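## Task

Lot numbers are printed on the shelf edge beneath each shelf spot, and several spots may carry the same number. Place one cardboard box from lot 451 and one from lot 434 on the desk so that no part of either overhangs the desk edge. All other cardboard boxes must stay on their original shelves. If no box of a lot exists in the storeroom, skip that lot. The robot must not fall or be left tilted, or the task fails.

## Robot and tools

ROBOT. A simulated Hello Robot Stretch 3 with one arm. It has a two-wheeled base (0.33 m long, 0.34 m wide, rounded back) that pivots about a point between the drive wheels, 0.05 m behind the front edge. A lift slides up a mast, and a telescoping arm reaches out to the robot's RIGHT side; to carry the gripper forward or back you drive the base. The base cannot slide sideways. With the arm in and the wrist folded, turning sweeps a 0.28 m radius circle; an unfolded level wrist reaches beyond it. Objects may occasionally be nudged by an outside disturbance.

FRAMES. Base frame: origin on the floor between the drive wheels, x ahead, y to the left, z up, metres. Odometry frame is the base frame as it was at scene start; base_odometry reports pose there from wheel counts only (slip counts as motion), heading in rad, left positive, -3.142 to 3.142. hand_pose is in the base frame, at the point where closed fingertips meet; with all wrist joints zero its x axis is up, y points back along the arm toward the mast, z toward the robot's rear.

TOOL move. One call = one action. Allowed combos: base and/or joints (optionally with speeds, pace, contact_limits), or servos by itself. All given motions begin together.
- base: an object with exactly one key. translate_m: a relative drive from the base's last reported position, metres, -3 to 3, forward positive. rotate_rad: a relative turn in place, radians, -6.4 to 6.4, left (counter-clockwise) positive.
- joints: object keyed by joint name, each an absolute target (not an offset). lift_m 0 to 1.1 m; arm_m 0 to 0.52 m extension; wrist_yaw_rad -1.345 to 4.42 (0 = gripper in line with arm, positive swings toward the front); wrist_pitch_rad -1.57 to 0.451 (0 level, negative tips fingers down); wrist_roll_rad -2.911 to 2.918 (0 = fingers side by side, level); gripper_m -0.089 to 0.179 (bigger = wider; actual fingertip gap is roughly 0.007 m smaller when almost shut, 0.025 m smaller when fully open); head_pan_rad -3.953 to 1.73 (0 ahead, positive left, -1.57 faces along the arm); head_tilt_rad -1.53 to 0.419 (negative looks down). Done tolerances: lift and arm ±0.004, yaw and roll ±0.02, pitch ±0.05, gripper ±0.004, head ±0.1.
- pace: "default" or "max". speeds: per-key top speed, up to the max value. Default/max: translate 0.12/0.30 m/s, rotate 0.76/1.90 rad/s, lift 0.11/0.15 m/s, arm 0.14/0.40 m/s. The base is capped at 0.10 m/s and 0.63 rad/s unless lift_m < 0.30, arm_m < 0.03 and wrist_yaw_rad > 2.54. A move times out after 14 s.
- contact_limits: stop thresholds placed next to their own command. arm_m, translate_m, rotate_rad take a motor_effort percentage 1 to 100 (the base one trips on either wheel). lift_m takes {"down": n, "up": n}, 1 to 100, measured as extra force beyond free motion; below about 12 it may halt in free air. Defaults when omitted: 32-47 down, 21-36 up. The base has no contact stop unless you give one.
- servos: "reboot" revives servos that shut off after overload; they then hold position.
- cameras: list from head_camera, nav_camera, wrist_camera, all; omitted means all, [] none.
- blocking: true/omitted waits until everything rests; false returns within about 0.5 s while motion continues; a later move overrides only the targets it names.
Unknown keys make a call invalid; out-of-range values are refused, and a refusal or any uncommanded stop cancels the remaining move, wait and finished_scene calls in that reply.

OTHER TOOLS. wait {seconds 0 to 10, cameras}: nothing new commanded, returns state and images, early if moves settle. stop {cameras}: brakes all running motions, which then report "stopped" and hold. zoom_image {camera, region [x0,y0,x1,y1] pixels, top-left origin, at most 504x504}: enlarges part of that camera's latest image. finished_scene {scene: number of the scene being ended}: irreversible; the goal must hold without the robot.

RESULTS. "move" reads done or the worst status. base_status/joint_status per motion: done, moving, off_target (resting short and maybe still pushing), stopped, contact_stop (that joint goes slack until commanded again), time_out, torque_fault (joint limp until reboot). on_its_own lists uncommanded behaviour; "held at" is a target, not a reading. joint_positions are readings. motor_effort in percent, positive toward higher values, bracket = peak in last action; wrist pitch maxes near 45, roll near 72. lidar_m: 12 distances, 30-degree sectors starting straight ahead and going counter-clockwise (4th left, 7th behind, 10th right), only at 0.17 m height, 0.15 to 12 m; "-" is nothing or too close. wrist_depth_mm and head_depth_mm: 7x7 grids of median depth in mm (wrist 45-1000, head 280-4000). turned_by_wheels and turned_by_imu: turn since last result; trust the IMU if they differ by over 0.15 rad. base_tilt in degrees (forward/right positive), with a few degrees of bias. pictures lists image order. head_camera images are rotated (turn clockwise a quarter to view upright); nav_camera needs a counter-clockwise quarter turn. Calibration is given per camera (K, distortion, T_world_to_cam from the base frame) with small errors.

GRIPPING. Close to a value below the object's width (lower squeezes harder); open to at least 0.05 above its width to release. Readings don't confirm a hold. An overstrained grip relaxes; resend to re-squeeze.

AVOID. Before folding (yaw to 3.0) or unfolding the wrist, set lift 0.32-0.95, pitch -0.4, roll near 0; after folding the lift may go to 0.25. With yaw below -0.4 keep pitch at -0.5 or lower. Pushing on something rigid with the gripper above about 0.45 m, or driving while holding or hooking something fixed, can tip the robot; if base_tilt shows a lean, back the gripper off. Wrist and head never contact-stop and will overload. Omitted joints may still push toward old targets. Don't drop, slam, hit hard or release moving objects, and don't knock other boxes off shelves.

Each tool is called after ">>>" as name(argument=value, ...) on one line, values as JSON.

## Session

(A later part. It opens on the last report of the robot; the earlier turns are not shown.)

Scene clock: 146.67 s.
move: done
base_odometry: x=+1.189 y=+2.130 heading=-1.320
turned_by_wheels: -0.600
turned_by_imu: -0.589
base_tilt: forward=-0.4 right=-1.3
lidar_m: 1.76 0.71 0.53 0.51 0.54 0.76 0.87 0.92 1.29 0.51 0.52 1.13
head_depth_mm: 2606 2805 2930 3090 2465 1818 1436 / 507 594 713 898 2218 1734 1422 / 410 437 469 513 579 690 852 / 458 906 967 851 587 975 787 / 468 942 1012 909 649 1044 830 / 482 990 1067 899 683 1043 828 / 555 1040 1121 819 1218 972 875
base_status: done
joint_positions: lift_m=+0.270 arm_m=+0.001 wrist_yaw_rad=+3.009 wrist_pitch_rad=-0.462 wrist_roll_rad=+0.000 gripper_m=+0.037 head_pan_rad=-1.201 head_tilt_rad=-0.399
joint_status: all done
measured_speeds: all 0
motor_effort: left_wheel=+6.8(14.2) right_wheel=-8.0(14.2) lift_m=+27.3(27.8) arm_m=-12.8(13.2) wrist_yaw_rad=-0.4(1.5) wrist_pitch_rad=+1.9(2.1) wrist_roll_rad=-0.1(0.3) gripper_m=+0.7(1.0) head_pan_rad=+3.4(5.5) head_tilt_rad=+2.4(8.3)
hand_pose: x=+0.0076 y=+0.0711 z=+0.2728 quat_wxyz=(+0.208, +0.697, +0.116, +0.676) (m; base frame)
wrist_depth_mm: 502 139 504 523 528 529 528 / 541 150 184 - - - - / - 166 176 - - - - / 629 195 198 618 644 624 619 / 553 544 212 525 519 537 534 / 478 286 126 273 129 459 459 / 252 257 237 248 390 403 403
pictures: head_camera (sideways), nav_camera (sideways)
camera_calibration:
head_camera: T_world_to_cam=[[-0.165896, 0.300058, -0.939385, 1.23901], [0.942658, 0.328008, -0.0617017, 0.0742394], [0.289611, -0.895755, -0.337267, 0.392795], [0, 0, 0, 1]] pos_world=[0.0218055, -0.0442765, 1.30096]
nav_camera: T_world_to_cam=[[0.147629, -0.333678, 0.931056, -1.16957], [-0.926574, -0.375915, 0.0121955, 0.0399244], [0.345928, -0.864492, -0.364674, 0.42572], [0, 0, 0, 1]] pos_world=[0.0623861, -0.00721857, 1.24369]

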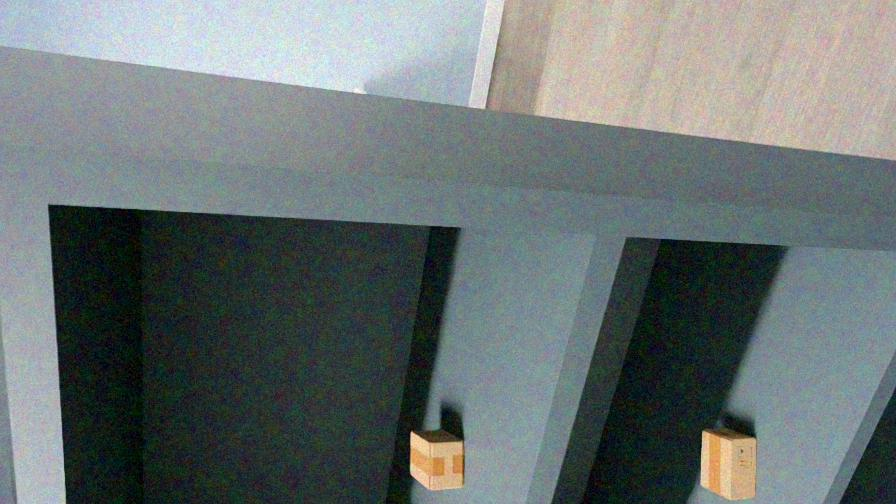

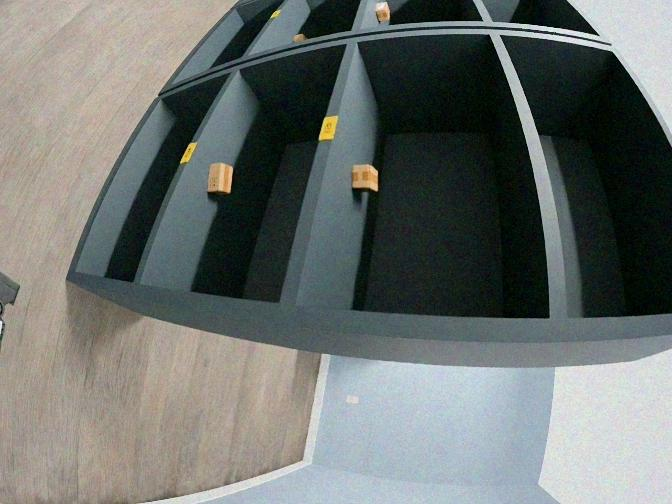

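>>> zoom_image(camera="nav_camera", region=[310, 105, 350, 150])

>>> zoom_image(camera="nav_camera", region=[170, 130, 210, 175])

>>> move(base={"translate_m":1.1}, pace="max", joints={"head_pan_rad":-1.5,"head_tilt_rad":-0.45}, cameras=["head_camera","nav_camera"])

Scaled by 11.200 from the camera's 672x504 image, which has a finer 792x594 frame.

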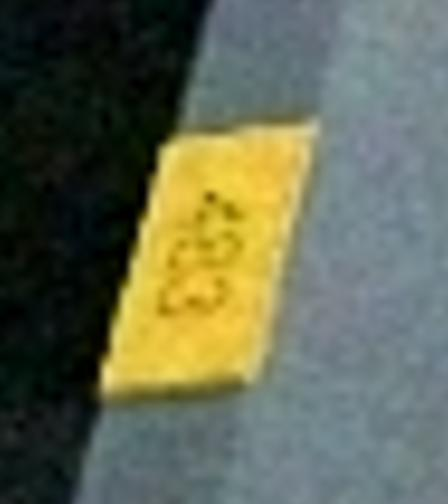

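Scaled by 11.200 from the camera's 672x504 image, which has a finer 792x594 frame.

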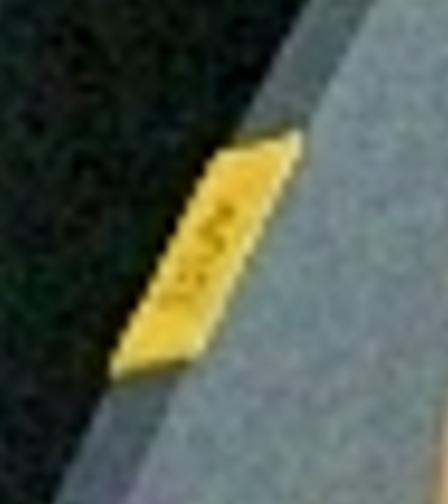

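Scene clock: 158.37 s.
move: done
base_odometry: x=+1.462 y=+1.064 heading=-1.320
turned_by_wheels: +0.000
turned_by_imu: +0.001
base_tilt: forward=-0.4 right=-1.2
lidar_m: 1.61 0.65 0.49 0.47 0.50 0.70 1.96 1.05 1.01 0.53 1.04 1.01
head_depth_mm: 502 848 910 836 614 1013 814 / 429 453 490 541 578 1006 808 / 424 460 497 540 588 649 740 / 613 878 941 802 597 931 759 / 628 879 955 796 625 993 798 / 648 891 961 786 1144 988 819 / 667 904 973 779 1137 970 812
base_status: done
joint_positions: lift_m=+0.270 arm_m=+0.001 wrist_yaw_rad=+3.009 wrist_pitch_rad=-0.462 wrist_roll_rad=+0.000 gripper_m=+0.037 head_pan_rad=-1.502 head_tilt_rad=-0.450
joint_status: all done
measured_speeds: all 0
motor_effort: left_wheel=+0.1(13.1) right_wheel=+5.5(13.9) lift_m=+25.6(27.1) arm_m=-9.6(12.1) wrist_yaw_rad=-1.0(2.1) wrist_pitch_rad=+1.9(2.1) wrist_roll_rad=-0.1(0.6) gripper_m=+0.1(1.0) head_pan_rad=+1.9(4.8) head_tilt_rad=-3.9(6.9)
hand_pose: x=+0.0076 y=+0.0711 z=+0.2728 quat_wxyz=(+0.208, +0.697, +0.116, +0.676) (m; base frame)
wrist_depth_mm: 466 138 471 485 486 493 499 / 510 151 513 528 529 535 537 / 540 166 175 - - - - / - 191 197 618 622 606 602 / 557 547 212 525 521 526 528 / 479 284 126 275 128 460 459 / 252 256 238 247 392 409 404
pictures: head_camera (sideways), nav_camera (sideways)
camera_calibration:
head_camera: T_world_to_cam=[[-0.0729407, 0.382723, -0.920979, 1.21438], [0.997284, 0.037409, -0.0634383, 0.0761075], [0.0101737, -0.923106, -0.384412, 0.455854], [0, 0, 0, 1]] pos_world=[0.0080392, -0.0468165, 1.29848]
nav_camera: T_world_to_cam=[[0.0454279, -0.408875, 0.911459, -1.14335], [-0.996284, -0.085382, 0.0113538, 0.0414537], [0.0731799, -0.908587, -0.411235, 0.487975], [0, 0, 0, 1]] pos_world=[0.0575297, -0.0205812, 1.24232]

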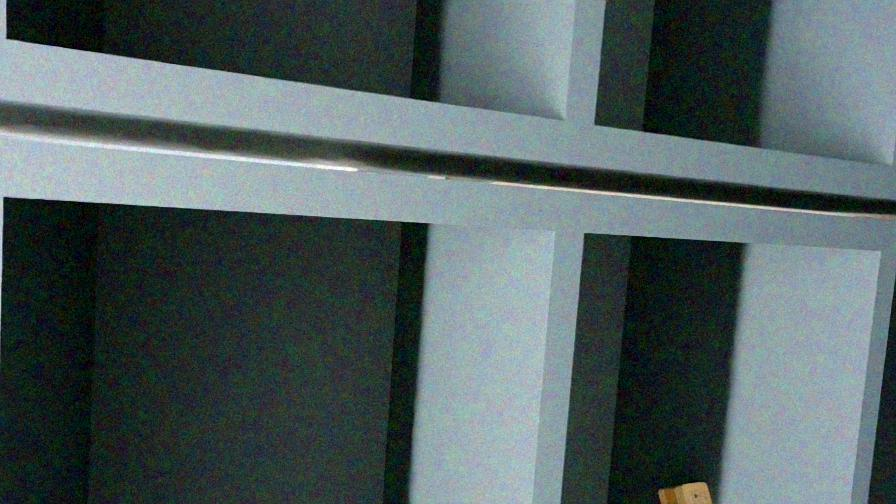

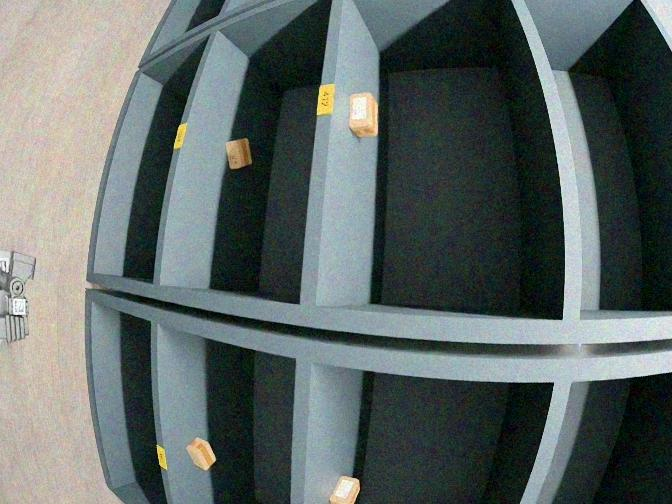

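>>> zoom_image(camera="nav_camera", region=[310, 78, 350, 123])

>>> zoom_image(camera="nav_camera", region=[160, 115, 200, 160])

>>> zoom_image(camera="nav_camera", region=[142, 435, 182, 480])

>>> move(joints={"head_pan_rad":-2.0,"head_tilt_rad":-0.55}, cameras=["head_camera","nav_camera"])

Scaled by 11.200 from the camera's 672x504 image, which has a finer 792x594 frame.

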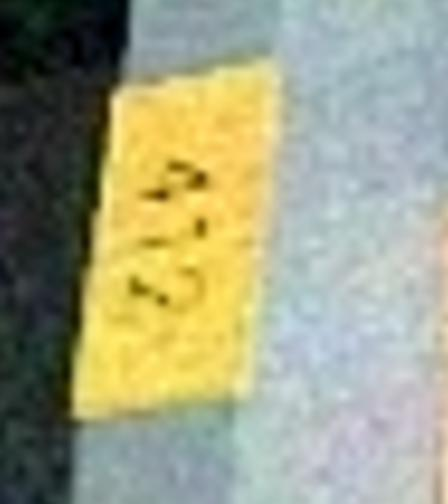

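Scaled by 11.200 from the camera's 672x504 image, which has a finer 792x594 frame.

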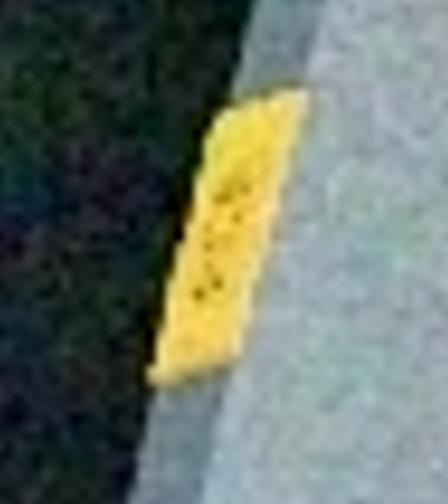

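Scaled by 11.200 from the camera's 672x504 image, which has a finer 792x594 frame.

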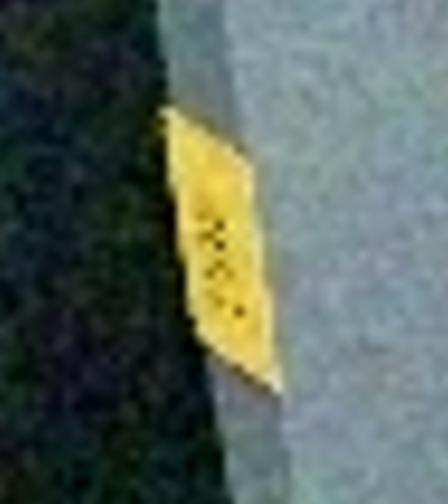

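Scene clock: 167.53 s.
move: done
base_odometry: x=+1.462 y=+1.064 heading=-1.320
turned_by_wheels: +0.000
turned_by_imu: +0.000
base_tilt: forward=-0.4 right=-1.2
lidar_m: 1.61 0.65 0.49 0.47 0.50 0.70 1.96 1.06 1.01 0.53 1.03 1.01
head_depth_mm: 1001 1113 1080 1232 1176 1336 1252 / 954 1052 1062 784 1162 1007 1215 / 914 1003 1046 729 1160 969 1195 / 875 958 1004 714 1150 907 1188 / 841 919 957 669 1143 899 1155 / 808 874 921 599 1057 751 864 / 414 443 490 548 608 689 776
base_status: not commanded
joint_positions: lift_m=+0.270 arm_m=+0.001 wrist_yaw_rad=+3.009 wrist_pitch_rad=-0.462 wrist_roll_rad=+0.000 gripper_m=+0.037 head_pan_rad=-2.009 head_tilt_rad=-0.553
joint_status: all done
measured_speeds: all 0
motor_effort: left_wheel=+0.1(0.4) right_wheel=+4.7(5.8) lift_m=+24.5(25.4) arm_m=-8.6(8.9) wrist_yaw_rad=+1.5(1.5) wrist_pitch_rad=+2.1(2.1) wrist_roll_rad=-0.2(0.3) gripper_m=+0.4(1.0) head_pan_rad=-1.8(4.3) head_tilt_rad=-4.0(7.8)
hand_pose: x=+0.0076 y=+0.0711 z=+0.2728 quat_wxyz=(+0.208, +0.697, +0.116, +0.676) (m; base frame)
wrist_depth_mm: 462 139 470 481 486 498 504 / 512 150 505 529 526 534 539 / 540 167 176 - - - - / - 190 196 614 613 608 608 / 549 544 213 526 523 533 528 / 479 286 126 275 129 462 463 / 252 256 237 248 387 410 404
pictures: head_camera (sideways), nav_camera (sideways)
camera_calibration:
head_camera: T_world_to_cam=[[0.161461, 0.453824, -0.876341, 1.15473], [0.892725, -0.445693, -0.0663285, 0.0805408], [-0.420681, -0.771622, -0.477102, 0.579066], [0, 0, 0, 1]] pos_world=[-0.0147426, -0.0413285, 1.29355]
nav_camera: T_world_to_cam=[[-0.197734, -0.462347, 0.86437, -1.08048], [-0.912769, 0.408363, 0.0096259, 0.0432151], [-0.357428, -0.787067, -0.502764, 0.609755], [0, 0, 0, 1]] pos_world=[0.0437402, -0.0372886, 1.24008]

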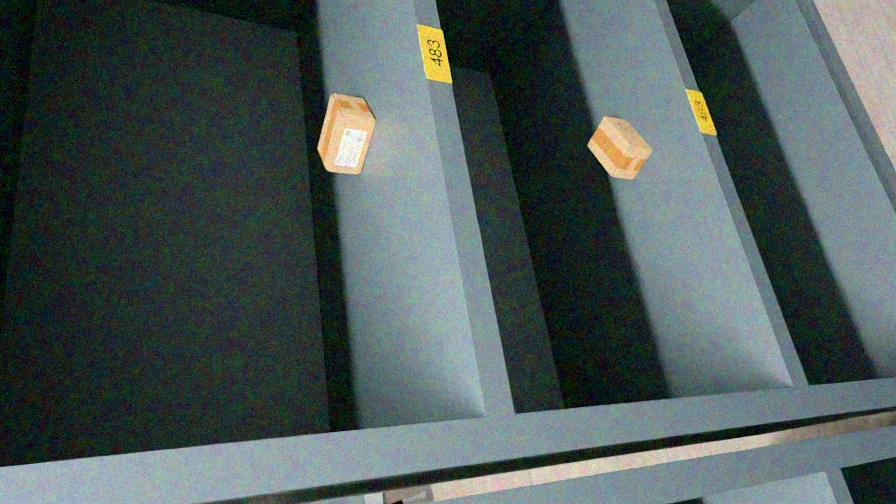

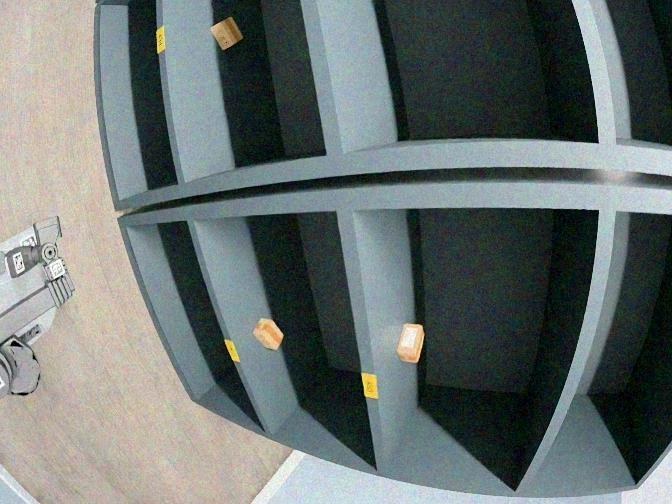

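>>> zoom_image(camera="head_camera", region=[680, 85, 724, 140])

>>> move(joints={"head_pan_rad":-1.1,"head_tilt_rad":-0.55}, base={"translate_m":0.2}, cameras=["head_camera","nav_camera"])

Scaled by 9.164 from the camera's 896x504 image, which has a finer 1280x720 frame.

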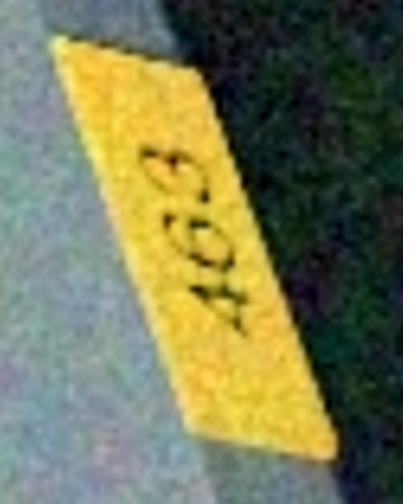

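Scene clock: 177.10 s.
move: done
base_odometry: x=+1.511 y=+0.870 heading=-1.320
turned_by_wheels: +0.000
turned_by_imu: +0.000
base_tilt: forward=-0.4 right=-1.1
lidar_m: 1.59 0.64 0.48 0.47 0.49 0.69 2.14 1.23 0.57 0.78 0.91 0.85
head_depth_mm: 801 855 912 663 1083 925 783 / 837 900 955 657 1122 917 818 / 881 950 986 676 1157 913 1139 / 927 1002 1036 717 1156 909 1185 / 936 1019 1014 762 1151 987 1183 / 820 878 909 1000 1080 1214 1201 / 728 770 814 886 990 1144 1216
base_status: done
joint_positions: lift_m=+0.270 arm_m=+0.001 wrist_yaw_rad=+3.009 wrist_pitch_rad=-0.462 wrist_roll_rad=+0.000 gripper_m=+0.037 head_pan_rad=-1.098 head_tilt_rad=-0.550
joint_status: all done
measured_speeds: all 0
motor_effort: left_wheel=+7.9(10.1) right_wheel=+2.0(11.9) lift_m=+23.9(24.7) arm_m=-6.8(7.9) wrist_yaw_rad=-1.3(1.4) wrist_pitch_rad=+2.0(2.1) wrist_roll_rad=-0.1(0.3) gripper_m=+0.3(1.0) head_pan_rad=-3.0(5.3) head_tilt_rad=+4.0(6.6)
hand_pose: x=+0.0076 y=+0.0711 z=+0.2728 quat_wxyz=(+0.208, +0.697, +0.116, +0.676) (m; base frame)
wrist_depth_mm: 458 138 463 473 484 489 493 / 499 151 504 520 528 534 533 / 538 167 179 - - - - / - 191 197 619 616 611 607 / 555 549 213 520 518 535 529 / 473 285 126 273 129 458 457 / 250 258 238 247 392 406 402
pictures: head_camera (sideways), nav_camera (sideways)
camera_calibration:
head_camera: T_world_to_cam=[[-0.258125, 0.403567, -0.877784, 1.15923], [0.899725, 0.431402, -0.0662371, 0.0803768], [0.351947, -0.806862, -0.474455, 0.570933], [0, 0, 0, 1]] pos_world=[0.0259707, -0.0418368, 1.29376]
nav_camera: T_world_to_cam=[[0.24263, -0.437456, 0.865888, -1.08509], [-0.882435, -0.470335, 0.00964865, 0.0429756], [0.403036, -0.766431, -0.500144, 0.601715], [0, 0, 0, 1]] pos_world=[0.0586872, 0.00670432, 1.2401]

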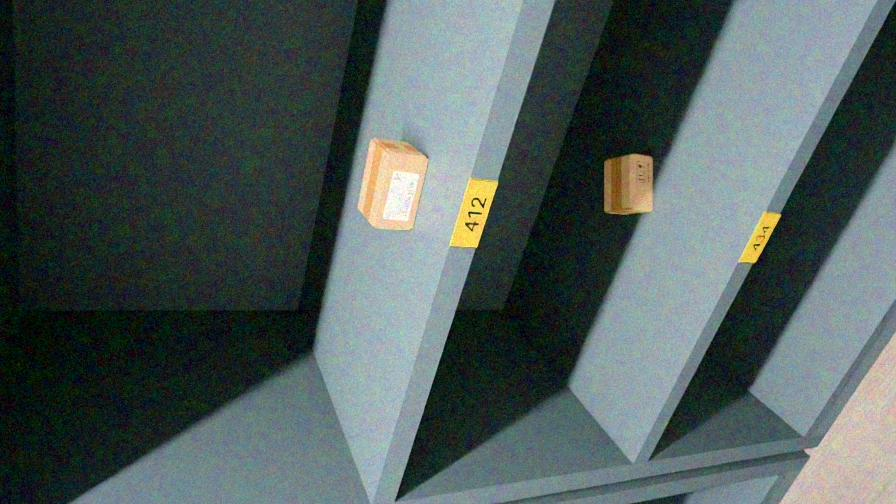

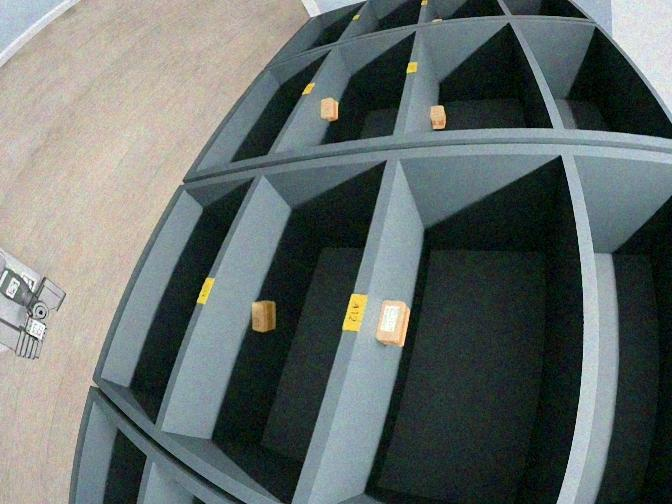

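>>> move(joints={"lift_m":0.5,"wrist_pitch_rad":-0.4,"head_pan_rad":-1.4}, pace="max", cameras=[])

>>> move(joints={"wrist_yaw_rad":0,"gripper_m":0.17}, cameras=[])

>>> move(joints={"wrist_pitch_rad":-0.1})

Scene clock: 199.27 s.
move: done
base_odometry: x=+1.511 y=+0.870 heading=-1.320
turned_by_wheels: +0.000
turned_by_imu: +0.000
base_tilt: forward=-0.3 right=-1.3
lidar_m: 1.59 0.64 0.48 0.47 0.49 0.69 2.14 1.23 0.57 0.78 0.90 0.85
head_depth_mm: 779 845 903 663 829 780 795 / 792 864 919 657 1122 918 897 / 811 876 937 649 1128 909 1135 / 825 902 954 644 1151 905 1141 / 843 917 969 672 1146 904 1154 / 862 935 996 666 1134 894 1180 / 877 960 987 697 1128 915 1177
base_status: not commanded
joint_positions: lift_m=+0.500 arm_m=+0.001 wrist_yaw_rad=+3.009 wrist_pitch_rad=-0.419 wrist_roll_rad=+0.000 gripper_m=+0.037 head_pan_rad=-1.402 head_tilt_rad=-0.550
joint_status: all done
measured_speeds: all 0
motor_effort: left_wheel=+7.6(8.4) right_wheel=+1.4(2.2) lift_m=+28.3(34.5) arm_m=-4.0(5.5) wrist_yaw_rad=+0.0(1.3) wrist_pitch_rad=+3.1(6.7) wrist_roll_rad=-0.1(0.3) gripper_m=+0.4(0.9) head_pan_rad=+3.6(4.6) head_tilt_rad=+3.7(4.9)
hand_pose: x=+0.0083 y=+0.0768 z=+0.5125 quat_wxyz=(+0.193, +0.699, +0.101, +0.681) (m; base frame)
wrist_depth_mm: 453 137 458 473 478 480 489 / 487 148 501 515 520 521 528 / 533 163 181 536 - - - / - 180 186 - - - - / - - 203 150 151 - - / - - 128 151 128 739 753 / 679 695 266 671 645 652 649
pictures: none
No camera images: "cameras" was empty.

Scene clock: 201.77 s.
move: done
base_odometry: x=+1.511 y=+0.870 heading=-1.320
turned_by_wheels: +0.000
turned_by_imu: +0.000
base_tilt: forward=-0.3 right=-1.2
lidar_m: 1.58 0.64 0.48 0.47 0.49 0.69 2.14 1.23 0.57 0.78 0.90 0.86
head_depth_mm: 783 843 907 664 838 788 783 / 793 861 919 655 1123 919 902 / 809 880 941 651 1128 910 1138 / 826 900 958 644 1158 908 1135 / 843 921 970 672 1148 901 1155 / 863 942 990 668 1137 897 1178 / 877 959 983 695 1128 919 1176
base_status: not commanded
joint_positions: lift_m=+0.500 arm_m=+0.001 wrist_yaw_rad=+0.003 wrist_pitch_rad=-0.419 wrist_roll_rad=+0.000 gripper_m=+0.170 head_pan_rad=-1.400 head_tilt_rad=-0.550
joint_status: all done
measured_speeds: all 0
motor_effort: left_wheel=+7.9(8.8) right_wheel=+1.4(2.4) lift_m=+23.4(27.7) arm_m=-3.6(4.6) wrist_yaw_rad=-4.0(7.7) wrist_pitch_rad=+3.0(3.2) wrist_roll_rad=+0.0(0.3) gripper_m=+0.4(82.9) head_pan_rad=+3.8(4.0) head_tilt_rad=+4.2(4.4)
hand_pose: x=-0.0208 y=-0.3698 z=+0.5124 quat_wxyz=(+0.692, +0.148, -0.691, -0.146) (m; base frame)
wrist_depth_mm: 445 448 470 426 454 406 257 / 325 317 311 306 296 291 287 / - - - - 306 - 302 / - - - - - - 334 / 794 143 - - - - 357 / 117 124 - - - - - / - - - - - - 106
pictures: none
No camera images: "cameras" was empty.

Scene clock: 202.73 s.
move: done
base_odometry: x=+1.511 y=+0.870 heading=-1.320
turned_by_wheels: +0.000
turned_by_imu: +0.000
base_tilt: forward=-0.3 right=-1.2
lidar_m: 1.59 0.64 0.48 0.47 0.49 0.69 2.14 1.23 0.57 0.78 0.90 0.85
head_depth_mm: 780 842 903 665 839 786 785 / 791 861 920 658 1120 917 903 / 807 879 937 651 1133 913 1137 / 824 895 953 644 1150 906 1136 / 842 919 968 673 1144 901 1160 / 858 939 995 668 1136 895 1179 / 878 961 986 697 1127 919 1175
base_status: not commanded
joint_positions: lift_m=+0.500 arm_m=+0.001 wrist_yaw_rad=+0.003 wrist_pitch_rad=-0.123 wrist_roll_rad=+0.000 gripper_m=+0.170 head_pan_rad=-1.400 head_tilt_rad=-0.550
joint_status: all done
measured_speeds: all 0
motor_effort: left_wheel=+8.3(8.4) right_wheel=+1.0(2.3) lift_m=+24.6(24.7) arm_m=-2.6(3.8) wrist_yaw_rad=-2.8(4.5) wrist_pitch_rad=+3.9(4.0) wrist_roll_rad=+0.0(0.3) gripper_m=+0.8(1.0) head_pan_rad=+3.7(3.8) head_tilt_rad=+3.6(4.2)
hand_pose: x=-0.0207 y=-0.3969 z=+0.5833 quat_wxyz=(+0.706, +0.045, -0.705, -0.043) (m; base frame)
wrist_depth_mm: - - - - - - 255 / - - - - - - 276 / - 511 - - - - 287 / 421 417 418 416 413 380 293 / 347 335 329 327 320 309 303 / - 124 - - - - 308 / - - - - - - 106
pictures: head_camera (sideways), nav_camera (sideways), wrist_camera
camera_calibration:
head_camera: T_world_to_cam=[[-0.126608, 0.462029, -0.877781, 1.15844], [0.987259, 0.144677, -0.0662471, 0.0797924], [0.0963866, -0.874985, -0.474459, 0.572481], [0, 0, 0, 1]] pos_world=[0.0127125, -0.0458621, 1.29376]
nav_camera: T_world_to_cam=[[0.101709, -0.489772, 0.865897, -1.08426], [-0.982324, -0.18694, 0.00964749, 0.0436204], [0.157146, -0.851573, -0.500128, 0.603179], [0, 0, 0, 1]] pos_world=[0.0583415, -0.00923293, 1.2401]
wrist_camera: T_world_to_cam=[[-0.998851, -0.0459638, -0.0135824, -0.0242782], [-0.00180891, 0.319339, -0.947639, 0.712039], [0.0478944, -0.946525, -0.319055, -0.0223832], [0, 0, 0, 1]] pos_world=[-0.0218902, -0.249684, 0.667284]

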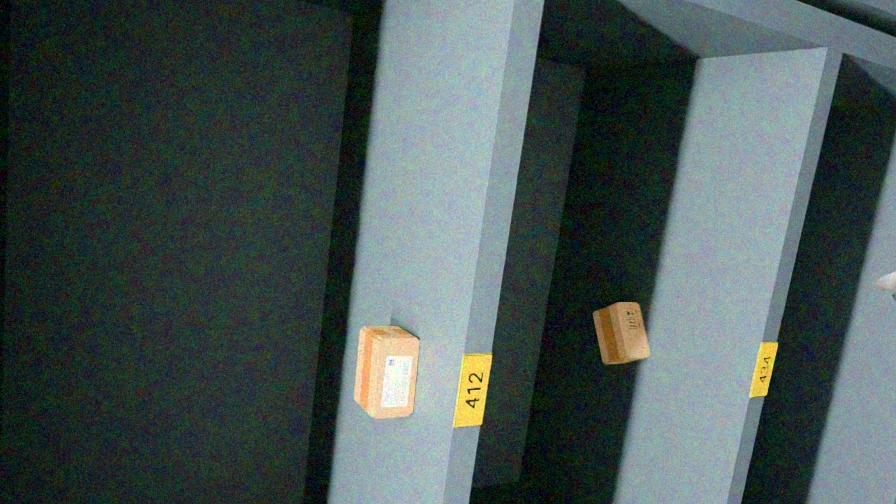

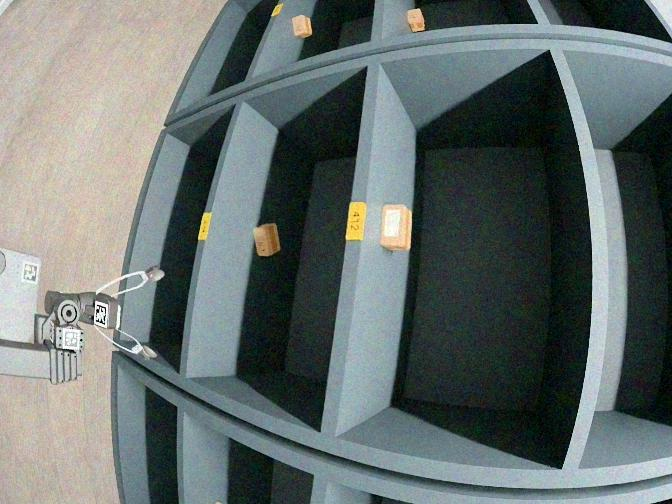

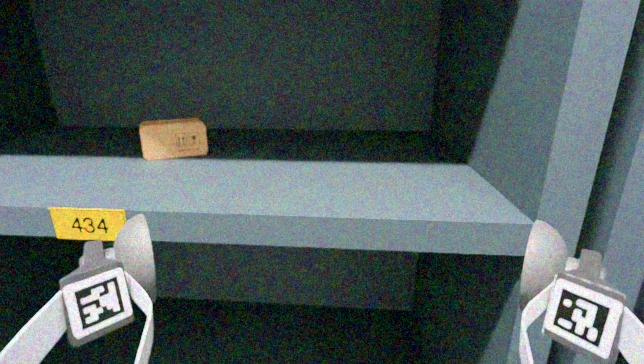

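>>> move(base={"translate_m":0.26}, cameras=["wrist_camera","head_camera"])

Scene clock: 223.43 s.
move: done
base_odometry: x=+1.576 y=+0.618 heading=-1.320
turned_by_wheels: +0.000
turned_by_imu: +0.000
base_tilt: forward=-0.3 right=-1.3
lidar_m: 1.55 0.62 0.47 0.46 0.48 0.67 2.10 0.75 0.70 1.00 0.68 1.45
head_depth_mm: 785 853 918 663 1108 922 820 / 802 869 924 644 1130 916 1123 / 818 889 944 646 1142 911 1135 / 835 906 957 677 1149 906 1156 / 850 930 974 672 1150 898 1187 / 835 886 882 704 1050 923 1150 / 671 703 740 698 824 869 1020
base_status: done
joint_positions: lift_m=+0.500 arm_m=+0.001 wrist_yaw_rad=+0.003 wrist_pitch_rad=-0.123 wrist_roll_rad=+0.000 gripper_m=+0.170 head_pan_rad=-1.400 head_tilt_rad=-0.550
joint_status: not commanded
measured_speeds: all 0
motor_effort: left_wheel=+8.0(11.9) right_wheel=+1.7(10.7) lift_m=+29.6(31.6) arm_m=-0.3(2.4) wrist_yaw_rad=-2.5(4.7) wrist_pitch_rad=+3.8(3.9) wrist_roll_rad=-0.1(0.3) gripper_m=+0.7(1.2) head_pan_rad=+3.3(4.0) head_tilt_rad=+3.2(4.4)
hand_pose: x=-0.0207 y=-0.3969 z=+0.5835 quat_wxyz=(+0.706, +0.045, -0.705, -0.043) (m; base frame)
wrist_depth_mm: 474 - - - - - 642 / 469 - - - - - 672 / 470 - - 507 - - - / 415 416 415 413 416 411 413 / 362 343 341 333 329 320 313 / 117 124 - - - - - / 116 734 - - - - 106
pictures: head_camera (sideways), wrist_camera
camera_calibration:
head_camera: T_world_to_cam=[[-0.126608, 0.462029, -0.877781, 1.15844], [0.987259, 0.144677, -0.0662471, 0.0797924], [0.0963866, -0.874985, -0.474459, 0.572481], [0, 0, 0, 1]] pos_world=[0.0127125, -0.0458621, 1.29376]
wrist_camera: T_world_to_cam=[[-0.99886, -0.0457514, -0.0135969, -0.0243153], [-0.00170325, 0.318864, -0.947799, 0.712029], [0.0476987, -0.946696, -0.318578, -0.0227432], [0, 0, 0, 1]] pos_world=[-0.02199, -0.249683, 0.667284]

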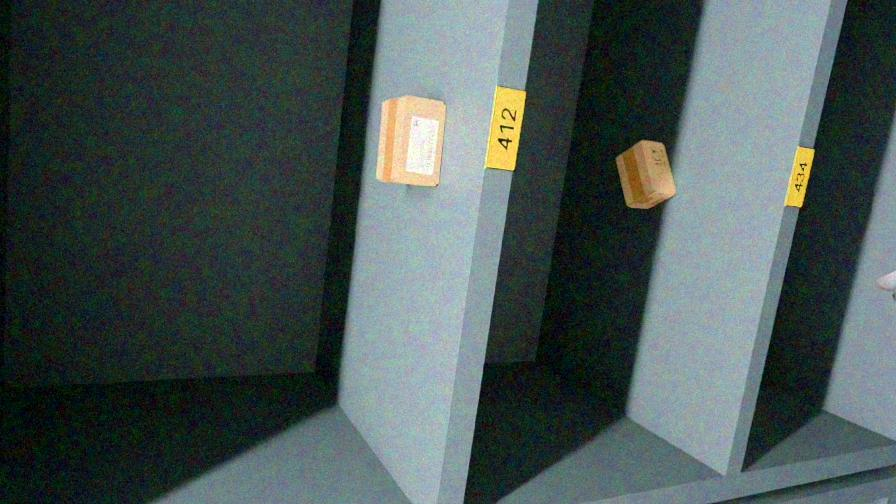

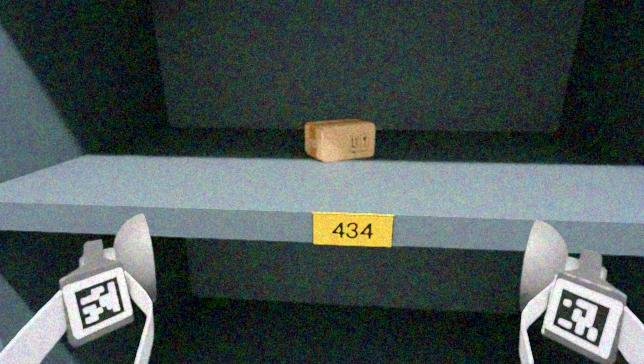

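>>> move(joints={"arm_m":0.2,"lift_m":0.49}, cameras=["wrist_camera","nav_camera"])

Scene clock: 285.53 s.
move: done
base_odometry: x=+1.576 y=+0.618 heading=-1.320
turned_by_wheels: +0.000
turned_by_imu: +0.000
base_tilt: forward=-0.3 right=-1.2
lidar_m: 1.56 0.62 0.47 0.46 0.48 0.67 2.10 0.75 0.70 1.00 0.68 1.45
head_depth_mm: 785 852 912 662 1101 922 818 / 803 868 925 643 1129 917 801 / 817 888 943 646 1151 906 625 / 832 905 957 678 1148 907 1163 / 852 931 978 672 1141 899 1184 / 830 886 884 704 1053 919 1153 / 672 703 738 697 826 869 1024
base_status: not commanded
joint_positions: lift_m=+0.490 arm_m=+0.200 wrist_yaw_rad=+0.003 wrist_pitch_rad=-0.122 wrist_roll_rad=+0.000 gripper_m=+0.170 head_pan_rad=-1.400 head_tilt_rad=-0.550
joint_status: all done
measured_speeds: all 0
motor_effort: left_wheel=+8.1(8.5) right_wheel=+1.6(2.1) lift_m=+24.3(26.7) arm_m=+12.5(15.2) wrist_yaw_rad=-3.4(4.6) wrist_pitch_rad=+3.7(3.8) wrist_roll_rad=-0.1(0.3) gripper_m=+0.8(1.2) head_pan_rad=+3.6(3.8) head_tilt_rad=+3.4(4.2)
hand_pose: x=-0.0207 y=-0.5964 z=+0.5736 quat_wxyz=(+0.706, +0.044, -0.705, -0.042) (m; base frame)
wrist_depth_mm: 459 - - - - - - / 461 - - - - - - / 462 - - 319 - - - / 380 385 381 313 351 381 379 / 285 249 265 264 264 264 264 / 117 141 202 202 202 193 193 / 153 159 164 164 164 158 106
pictures: nav_camera (sideways), wrist_camera
camera_calibration:
nav_camera: T_world_to_cam=[[0.101757, -0.489764, 0.865897, -1.08426], [-0.982319, -0.186963, 0.00968948, 0.0435678], [0.157145, -0.851573, -0.500129, 0.603179], [0, 0, 0, 1]] pos_world=[0.0583415, -0.00923298, 1.2401]
wrist_camera: T_world_to_cam=[[-0.99886, -0.045757, -0.0135722, -0.0335915], [-0.00170278, 0.318354, -0.94797, 0.76611], [0.047697, -0.946867, -0.318069, -0.21508], [0, 0, 0, 1]] pos_world=[-0.02199, -0.449083, 0.657383]

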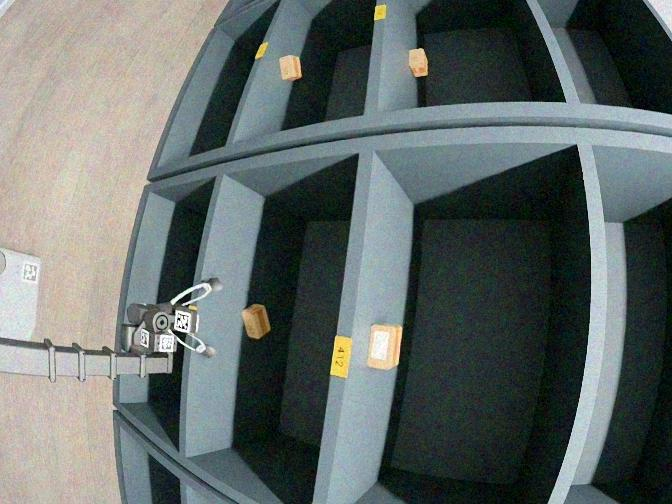

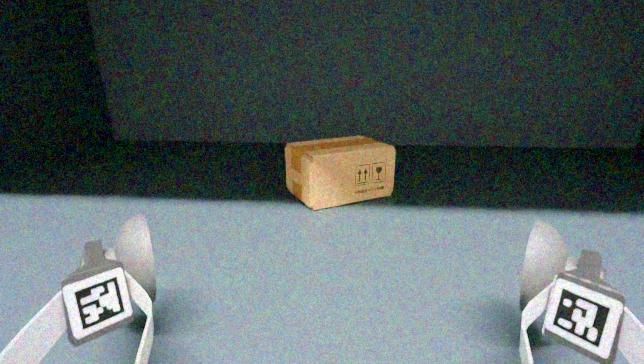

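>>> move(joints={"arm_m":0.38}, contact_limits={"arm_m":40}, cameras=["wrist_camera"])

Scene clock: 301.30 s.
move: done
base_odometry: x=+1.576 y=+0.618 heading=-1.320
turned_by_wheels: +0.000
turned_by_imu: +0.000
base_tilt: forward=-0.4 right=-1.2
lidar_m: 1.55 0.62 0.47 0.46 0.48 0.67 2.10 0.75 0.70 1.00 0.68 1.45
head_depth_mm: 786 849 918 664 1106 926 823 / 798 869 926 643 1127 914 617 / 817 889 946 649 1149 780 1136 / 834 903 957 677 1147 905 1158 / 852 929 978 671 1140 899 1188 / 832 880 885 704 1045 925 1151 / 671 701 738 699 824 866 1022
base_status: not commanded
joint_positions: lift_m=+0.490 arm_m=+0.380 wrist_yaw_rad=+0.003 wrist_pitch_rad=-0.122 wrist_roll_rad=+0.000 gripper_m=+0.170 head_pan_rad=-1.400 head_tilt_rad=-0.550
joint_status: all done
measured_speeds: all 0
motor_effort: left_wheel=+8.0(8.6) right_wheel=+1.8(2.3) lift_m=+29.9(30.2) arm_m=+13.4(14.8) wrist_yaw_rad=-3.9(4.4) wrist_pitch_rad=+3.6(3.7) wrist_roll_rad=+0.0(0.5) gripper_m=+0.9(1.1) head_pan_rad=+2.8(3.8) head_tilt_rad=+3.1(3.9)
contact_limits: arm_m 40 (drawing in: default 31, maximum 55; extending or still: default 40, maximum 69)
hand_pose: x=-0.0207 y=-0.7764 z=+0.5736 quat_wxyz=(+0.706, +0.044, -0.705, -0.042) (m; base frame)
wrist_depth_mm: - - - - - - - / - - - - - - - / - - - - - - - / 381 350 348 348 346 347 345 / 282 263 235 155 155 262 261 / 117 140 184 132 152 192 191 / 152 157 157 138 157 156 106
pictures: wrist_camera
camera_calibration:
wrist_camera: T_world_to_cam=[[-0.99886, -0.0457585, -0.0135675, -0.0418318], [-0.00170774, 0.318354, -0.947971, 0.823413], [0.047697, -0.946867, -0.318069, -0.385516], [0, 0, 0, 1]] pos_world=[-0.02199, -0.629083, 0.657383]

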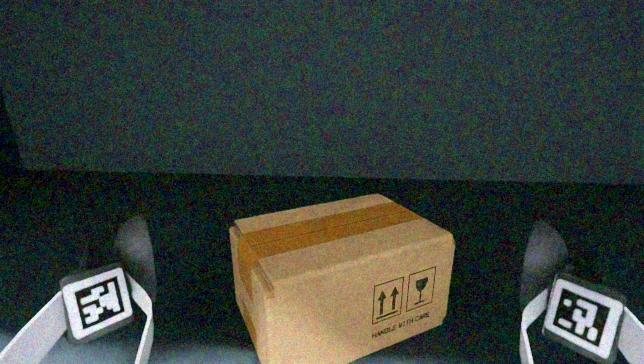

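>>> move(joints={"arm_m":0.42,"lift_m":0.484}, cameras=["wrist_camera"])

>>> move(joints={"gripper_m":0.06}, cameras=["wrist_camera"])

Scene clock: 309.80 s.
move: done
base_odometry: x=+1.576 y=+0.618 heading=-1.320
turned_by_wheels: +0.000
turned_by_imu: +0.000
base_tilt: forward=-0.2 right=-1.3
lidar_m: 1.55 0.62 0.47 0.46 0.48 0.68 2.10 0.75 0.70 1.00 0.68 1.45
head_depth_mm: 786 850 915 664 1103 921 818 / 801 870 926 644 1125 742 620 / 818 890 948 646 1143 810 1134 / 836 907 959 677 1154 906 1156 / 851 923 977 671 1143 897 1187 / 834 881 885 704 1054 917 1151 / 671 702 741 696 822 868 1020
base_status: not commanded
joint_positions: lift_m=+0.484 arm_m=+0.420 wrist_yaw_rad=+0.003 wrist_pitch_rad=-0.122 wrist_roll_rad=+0.000 gripper_m=+0.170 head_pan_rad=-1.400 head_tilt_rad=-0.550
joint_status: all done
measured_speeds: all 0
motor_effort: left_wheel=+8.2(8.2) right_wheel=+1.9(1.9) lift_m=+23.6(28.2) arm_m=+13.7(15.1) wrist_yaw_rad=-4.1(4.1) wrist_pitch_rad=+3.6(3.7) wrist_roll_rad=+0.1(0.3) gripper_m=+0.5(1.0) head_pan_rad=+3.1(3.7) head_tilt_rad=+2.8(3.7)
hand_pose: x=-0.0207 y=-0.8164 z=+0.5676 quat_wxyz=(+0.706, +0.044, -0.705, -0.042) (m; base frame)
wrist_depth_mm: - - - - - - - / - - - - - - - / - - - - - - - / 334 332 331 331 332 306 328 / 250 249 250 142 250 249 248 / 123 140 114 109 113 133 182 / 145 150 91 91 105 143 106
pictures: wrist_camera
camera_calibration:
wrist_camera: T_world_to_cam=[[-0.99886, -0.0457598, -0.013568, -0.0437441], [-0.00170317, 0.318264, -0.948001, 0.830419], [0.0476985, -0.946897, -0.317979, -0.425378], [0, 0, 0, 1]] pos_world=[-0.02199, -0.669083, 0.651383]

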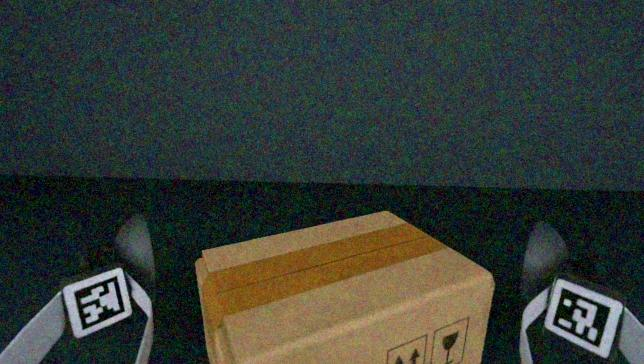

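Scene clock: 311.43 s.
move: done
base_odometry: x=+1.576 y=+0.618 heading=-1.320
turned_by_wheels: +0.000
turned_by_imu: +0.000
base_tilt: forward=-0.3 right=-1.2
lidar_m: 1.55 0.63 0.47 0.46 0.48 0.67 2.10 0.75 0.70 1.00 0.68 1.45
head_depth_mm: 788 852 913 663 1098 922 824 / 801 865 924 644 1129 742 621 / 818 886 946 645 1142 810 1144 / 832 905 958 680 1151 906 1159 / 847 925 977 671 1139 900 1177 / 830 883 886 706 1052 921 1152 / 671 702 737 696 825 868 1020
base_status: not commanded
joint_positions: lift_m=+0.484 arm_m=+0.420 wrist_yaw_rad=+0.002 wrist_pitch_rad=-0.122 wrist_roll_rad=+0.000 gripper_m=+0.061 head_pan_rad=-1.400 head_tilt_rad=-0.550
joint_status: all done
measured_speeds: all 0
motor_effort: left_wheel=+7.1(8.3) right_wheel=+1.2(1.9) lift_m=+24.5(25.2) arm_m=+13.3(14.2) wrist_yaw_rad=-1.9(4.5) wrist_pitch_rad=+3.6(3.7) wrist_roll_rad=-0.2(0.3) gripper_m=-18.4(89.0) head_pan_rad=+2.9(3.6) head_tilt_rad=+2.5(3.7)
hand_pose: x=-0.0210 y=-0.8164 z=+0.5676 quat_wxyz=(+0.706, +0.044, -0.705, -0.043) (m; base frame)
wrist_depth_mm: - - - - - - - / - - - - - - - / - - - - - - - / 333 331 332 334 331 304 328 / 250 250 142 142 151 249 249 / 192 192 125 108 120 130 190 / 162 144 95 104 126 144 161
pictures: wrist_camera
camera_calibration:
wrist_camera: T_world_to_cam=[[-0.998913, -0.0445911, -0.0136013, -0.0430402], [-0.00129418, 0.318164, -0.948035, 0.830383], [0.0466013, -0.946987, -0.317875, -0.425525], [0, 0, 0, 1]] pos_world=[-0.0220887, -0.669083, 0.651383]

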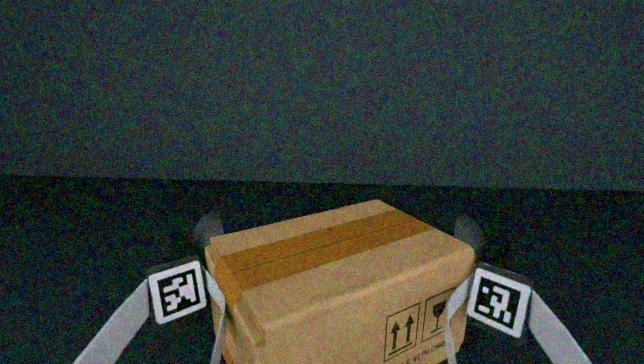

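>>> move(joints={"gripper_m":0.03}, cameras=[])

>>> move(joints={"lift_m":0.55}, speeds={"lift_m":0.04}, cameras=["wrist_camera"])

Scene clock: 317.33 s.
move: done
base_odometry: x=+1.576 y=+0.618 heading=-1.320
turned_by_wheels: +0.000
turned_by_imu: +0.000
base_tilt: forward=-0.3 right=-1.1
lidar_m: 1.55 0.62 0.47 0.46 0.48 0.67 2.10 0.75 0.70 1.00 0.68 1.44
head_depth_mm: 785 852 912 664 1102 921 822 / 801 871 924 641 1128 743 621 / 817 890 947 648 1147 815 1139 / 833 907 955 678 1154 905 1163 / 853 929 977 671 1140 902 1189 / 830 885 884 702 1050 920 1154 / 674 702 737 697 824 872 1019
base_status: not commanded
joint_positions: lift_m=+0.484 arm_m=+0.420 wrist_yaw_rad=+0.002 wrist_pitch_rad=-0.121 wrist_roll_rad=+0.000 gripper_m=+0.031 head_pan_rad=-1.400 head_tilt_rad=-0.550
joint_status: all done
measured_speeds: all 0
motor_effort: left_wheel=+7.7(8.1) right_wheel=+1.1(2.0) lift_m=+26.6(27.4) arm_m=+12.5(13.2) wrist_yaw_rad=-2.1(3.3) wrist_pitch_rad=+3.5(3.7) wrist_roll_rad=+0.0(0.3) gripper_m=-29.5(98.6) head_pan_rad=+2.7(3.5) head_tilt_rad=+2.5(3.6)
hand_pose: x=-0.0210 y=-0.8164 z=+0.5678 quat_wxyz=(+0.706, +0.044, -0.705, -0.043) (m; base frame)
wrist_depth_mm: - - - - - - - / - - - - - - - / - - - - - - - / 334 333 331 329 329 306 329 / 252 251 142 141 151 248 249 / 192 176 126 108 120 131 191 / 162 145 102 105 127 144 161
pictures: none
No camera images: "cameras" was empty.

Scene clock: 319.47 s.
move: done
base_odometry: x=+1.576 y=+0.618 heading=-1.320
turned_by_wheels: +0.000
turned_by_imu: +0.000
base_tilt: forward=-0.2 right=-1.2
lidar_m: 1.55 0.62 0.47 0.46 0.48 0.67 2.10 0.75 0.70 1.00 0.68 1.45
head_depth_mm: 788 852 914 662 1107 924 799 / 800 871 929 643 1131 675 793 / 816 888 946 646 1142 726 1138 / 832 907 957 679 1158 907 1164 / 851 927 978 670 1145 900 1183 / 834 885 884 704 1049 918 1156 / 671 703 739 695 824 870 1018
base_status: not commanded
joint_positions: lift_m=+0.550 arm_m=+0.420 wrist_yaw_rad=+0.002 wrist_pitch_rad=-0.123 wrist_roll_rad=+0.000 gripper_m=+0.034 head_pan_rad=-1.400 head_tilt_rad=-0.550
joint_status: all done
measured_speeds: all 0
motor_effort: left_wheel=+7.7(8.1) right_wheel=+0.9(1.9) lift_m=+31.5(35.5) arm_m=+12.1(13.5) wrist_yaw_rad=-1.8(3.5) wrist_pitch_rad=+3.8(4.0) wrist_roll_rad=-0.2(0.3) gripper_m=-12.8(29.4) head_pan_rad=+2.8(3.9) head_tilt_rad=+2.9(3.4)
hand_pose: x=-0.0210 y=-0.8163 z=+0.6333 quat_wxyz=(+0.706, +0.044, -0.705, -0.043) (m; base frame)
wrist_depth_mm: - - - - - - - / - - - - - - - / - - - - - - - / - - - - - - - / 370 366 142 142 142 151 - / 300 126 127 108 120 131 296 / 253 225 101 105 127 224 242
pictures: wrist_camera
camera_calibration:
wrist_camera: T_world_to_cam=[[-0.998913, -0.0445713, -0.0136621, -0.042087], [-0.00129362, 0.319454, -0.947601, 0.893413], [0.0466002, -0.946553, -0.319164, -0.403363], [0, 0, 0, 1]] pos_world=[-0.0220887, -0.669085, 0.717285]

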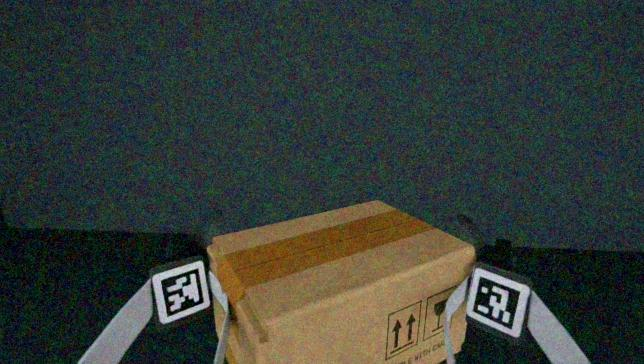

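>>> move(joints={"arm_m":0.0}, cameras=[])

>>> move(joints={"wrist_yaw_rad":1.57,"head_pan_rad":-1.0}, speeds={"wrist_yaw_rad":0.6}, cameras=["wrist_camera"])

>>> move(base={"translate_m":-1.36}, cameras=[])

>>> move(base={"rotate_rad":0.6}, cameras=[])

>>> move(base={"translate_m":-0.4}, cameras=["wrist_camera"])

Scene clock: 348.47 s.
move: done
base_odometry: x=+1.576 y=+0.618 heading=-1.320
turned_by_wheels: +0.000
turned_by_imu: +0.000
base_tilt: forward=-0.3 right=-1.1
lidar_m: 1.56 0.62 0.47 0.46 0.48 0.67 2.10 0.75 0.70 1.00 0.68 1.45
head_depth_mm: 787 850 915 664 1101 923 824 / 802 870 927 645 1125 921 1117 / 818 887 943 649 1150 909 812 / 833 907 959 679 1156 902 1157 / 851 928 979 671 1145 901 1180 / 833 883 888 703 1050 918 1151 / 673 702 740 697 824 868 1022
base_status: not commanded
joint_positions: lift_m=+0.550 arm_m=+0.001 wrist_yaw_rad=+0.002 wrist_pitch_rad=-0.124 wrist_roll_rad=+0.000 gripper_m=+0.034 head_pan_rad=-1.400 head_tilt_rad=-0.550
joint_status: all done
measured_speeds: all 0
motor_effort: left_wheel=+8.1(8.3) right_wheel=+1.1(2.2) lift_m=+25.6(32.0) arm_m=-12.6(14.8) wrist_yaw_rad=-1.5(3.1) wrist_pitch_rad=+4.0(4.2) wrist_roll_rad=+0.2(0.3) gripper_m=-12.6(13.6) head_pan_rad=+2.3(3.7) head_tilt_rad=+2.3(3.6)
hand_pose: x=-0.0210 y=-0.3968 z=+0.6331 quat_wxyz=(+0.706, +0.045, -0.705, -0.043) (m; base frame)
wrist_depth_mm: 472 - - - - - 643 / 473 - - - - - 676 / 472 - - - - - - / 474 522 523 523 518 518 518 / 399 397 143 142 152 391 392 / 462 122 120 108 120 133 329 / 462 122 95 105 127 119 -
pictures: none
No camera images: "cameras" was empty.

Scene clock: 351.63 s.
move: done
base_odometry: x=+1.576 y=+0.618 heading=-1.320
turned_by_wheels: +0.000
turned_by_imu: +0.000
base_tilt: forward=-0.3 right=-1.2
lidar_m: 1.55 0.63 0.47 0.46 0.48 0.67 2.10 0.75 0.70 1.00 0.68 1.45
head_depth_mm: 833 887 930 662 1091 925 800 / 775 893 970 656 1147 914 1122 / 651 728 828 726 1075 915 1195 / 561 615 683 738 882 942 1141 / 576 632 696 771 882 1006 1170 / 1154 1268 1004 1480 1136 1429 1246 / 1252 1379 1068 1535 1221 1417 1243
base_status: not commanded
joint_positions: lift_m=+0.550 arm_m=+0.001 wrist_yaw_rad=+1.567 wrist_pitch_rad=-0.124 wrist_roll_rad=+0.000 gripper_m=+0.034 head_pan_rad=-0.999 head_tilt_rad=-0.550
joint_status: all done
measured_speeds: all 0
motor_effort: left_wheel=+7.5(8.4) right_wheel=+1.3(2.2) lift_m=+28.9(29.1) arm_m=-6.9(12.7) wrist_yaw_rad=+2.0(4.8) wrist_pitch_rad=+4.0(4.1) wrist_roll_rad=+0.0(0.3) gripper_m=-12.5(13.4) head_pan_rad=-3.1(6.5) head_tilt_rad=+2.6(3.6)
hand_pose: x=+0.2299 y=-0.1466 z=+0.6331 quat_wxyz=(+0.531, +0.529, -0.469, +0.467) (m; base frame)
wrist_depth_mm: - - - - - - - / - - - - - - - / - - - - - - - / - - - - - - - / - - 150 143 152 - - / - - 120 108 120 132 - / - 877 95 105 126 126 -
pictures: wrist_camera
camera_calibration:
wrist_camera: T_world_to_cam=[[0.0389044, -0.99915, -0.0136192, -0.140111], [-0.320069, 0.000451012, -0.947394, 0.706021], [0.946595, 0.0412169, -0.319779, 0.157025], [0, 0, 0, 1]] pos_world=[0.0827875, -0.146782, 0.717185]

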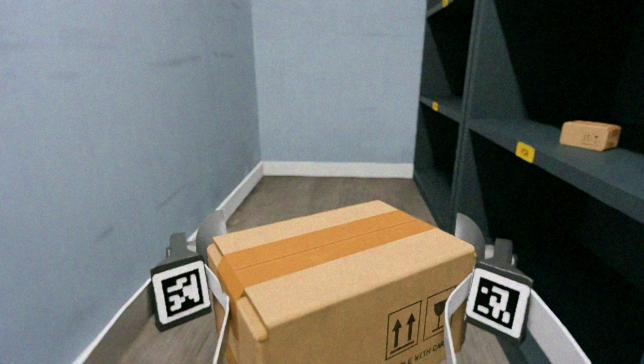

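Scene clock: 366.30 s.
move: time_out
base_odometry: x=+1.238 y=+1.934 heading=-1.320
turned_by_wheels: +0.000
turned_by_imu: -0.001
base_tilt: forward=-0.4 right=-1.2
lidar_m: 1.73 0.70 0.52 0.51 0.53 0.75 1.07 1.13 1.58 0.50 1.00 0.96
head_depth_mm: 785 843 894 662 1050 923 757 / 831 895 940 656 1098 917 791 / 886 957 983 649 1161 912 1118 / 943 1024 1037 717 1148 907 1190 / 995 1082 1017 763 1144 963 1183 / 909 985 997 1131 1133 1338 1217 / 825 879 908 1022 1084 1251 1248
base_status: translate_m time_out (by the wheels' count: -1.3585 of -1.3600)
joint_positions: lift_m=+0.550 arm_m=+0.001 wrist_yaw_rad=+1.567 wrist_pitch_rad=-0.124 wrist_roll_rad=+0.000 gripper_m=+0.034 head_pan_rad=-1.000 head_tilt_rad=-0.550
joint_status: not commanded
measured_speeds: all 0
motor_effort: left_wheel=-0.5(10.6) right_wheel=-0.8(14.5) lift_m=+30.2(32.1) arm_m=+12.6(13.1) wrist_yaw_rad=+2.9(3.8) wrist_pitch_rad=+4.0(4.1) wrist_roll_rad=+0.1(0.4) gripper_m=-12.9(13.4) head_pan_rad=-3.1(4.1) head_tilt_rad=+2.6(3.6)
hand_pose: x=+0.2299 y=-0.1466 z=+0.6331 quat_wxyz=(+0.531, +0.529, -0.469, +0.467) (m; base frame)
wrist_depth_mm: - - - - - - - / - - - - - - - / - - - - - - - / - - - - - - - / - - 149 143 152 151 - / - - 119 108 120 125 - / - 896 95 105 127 125 -
pictures: none
No camera images: "cameras" was empty.

not run: a stop that you did not command came earlier in this reply.

not run: a stop that you did not command came earlier in this reply.


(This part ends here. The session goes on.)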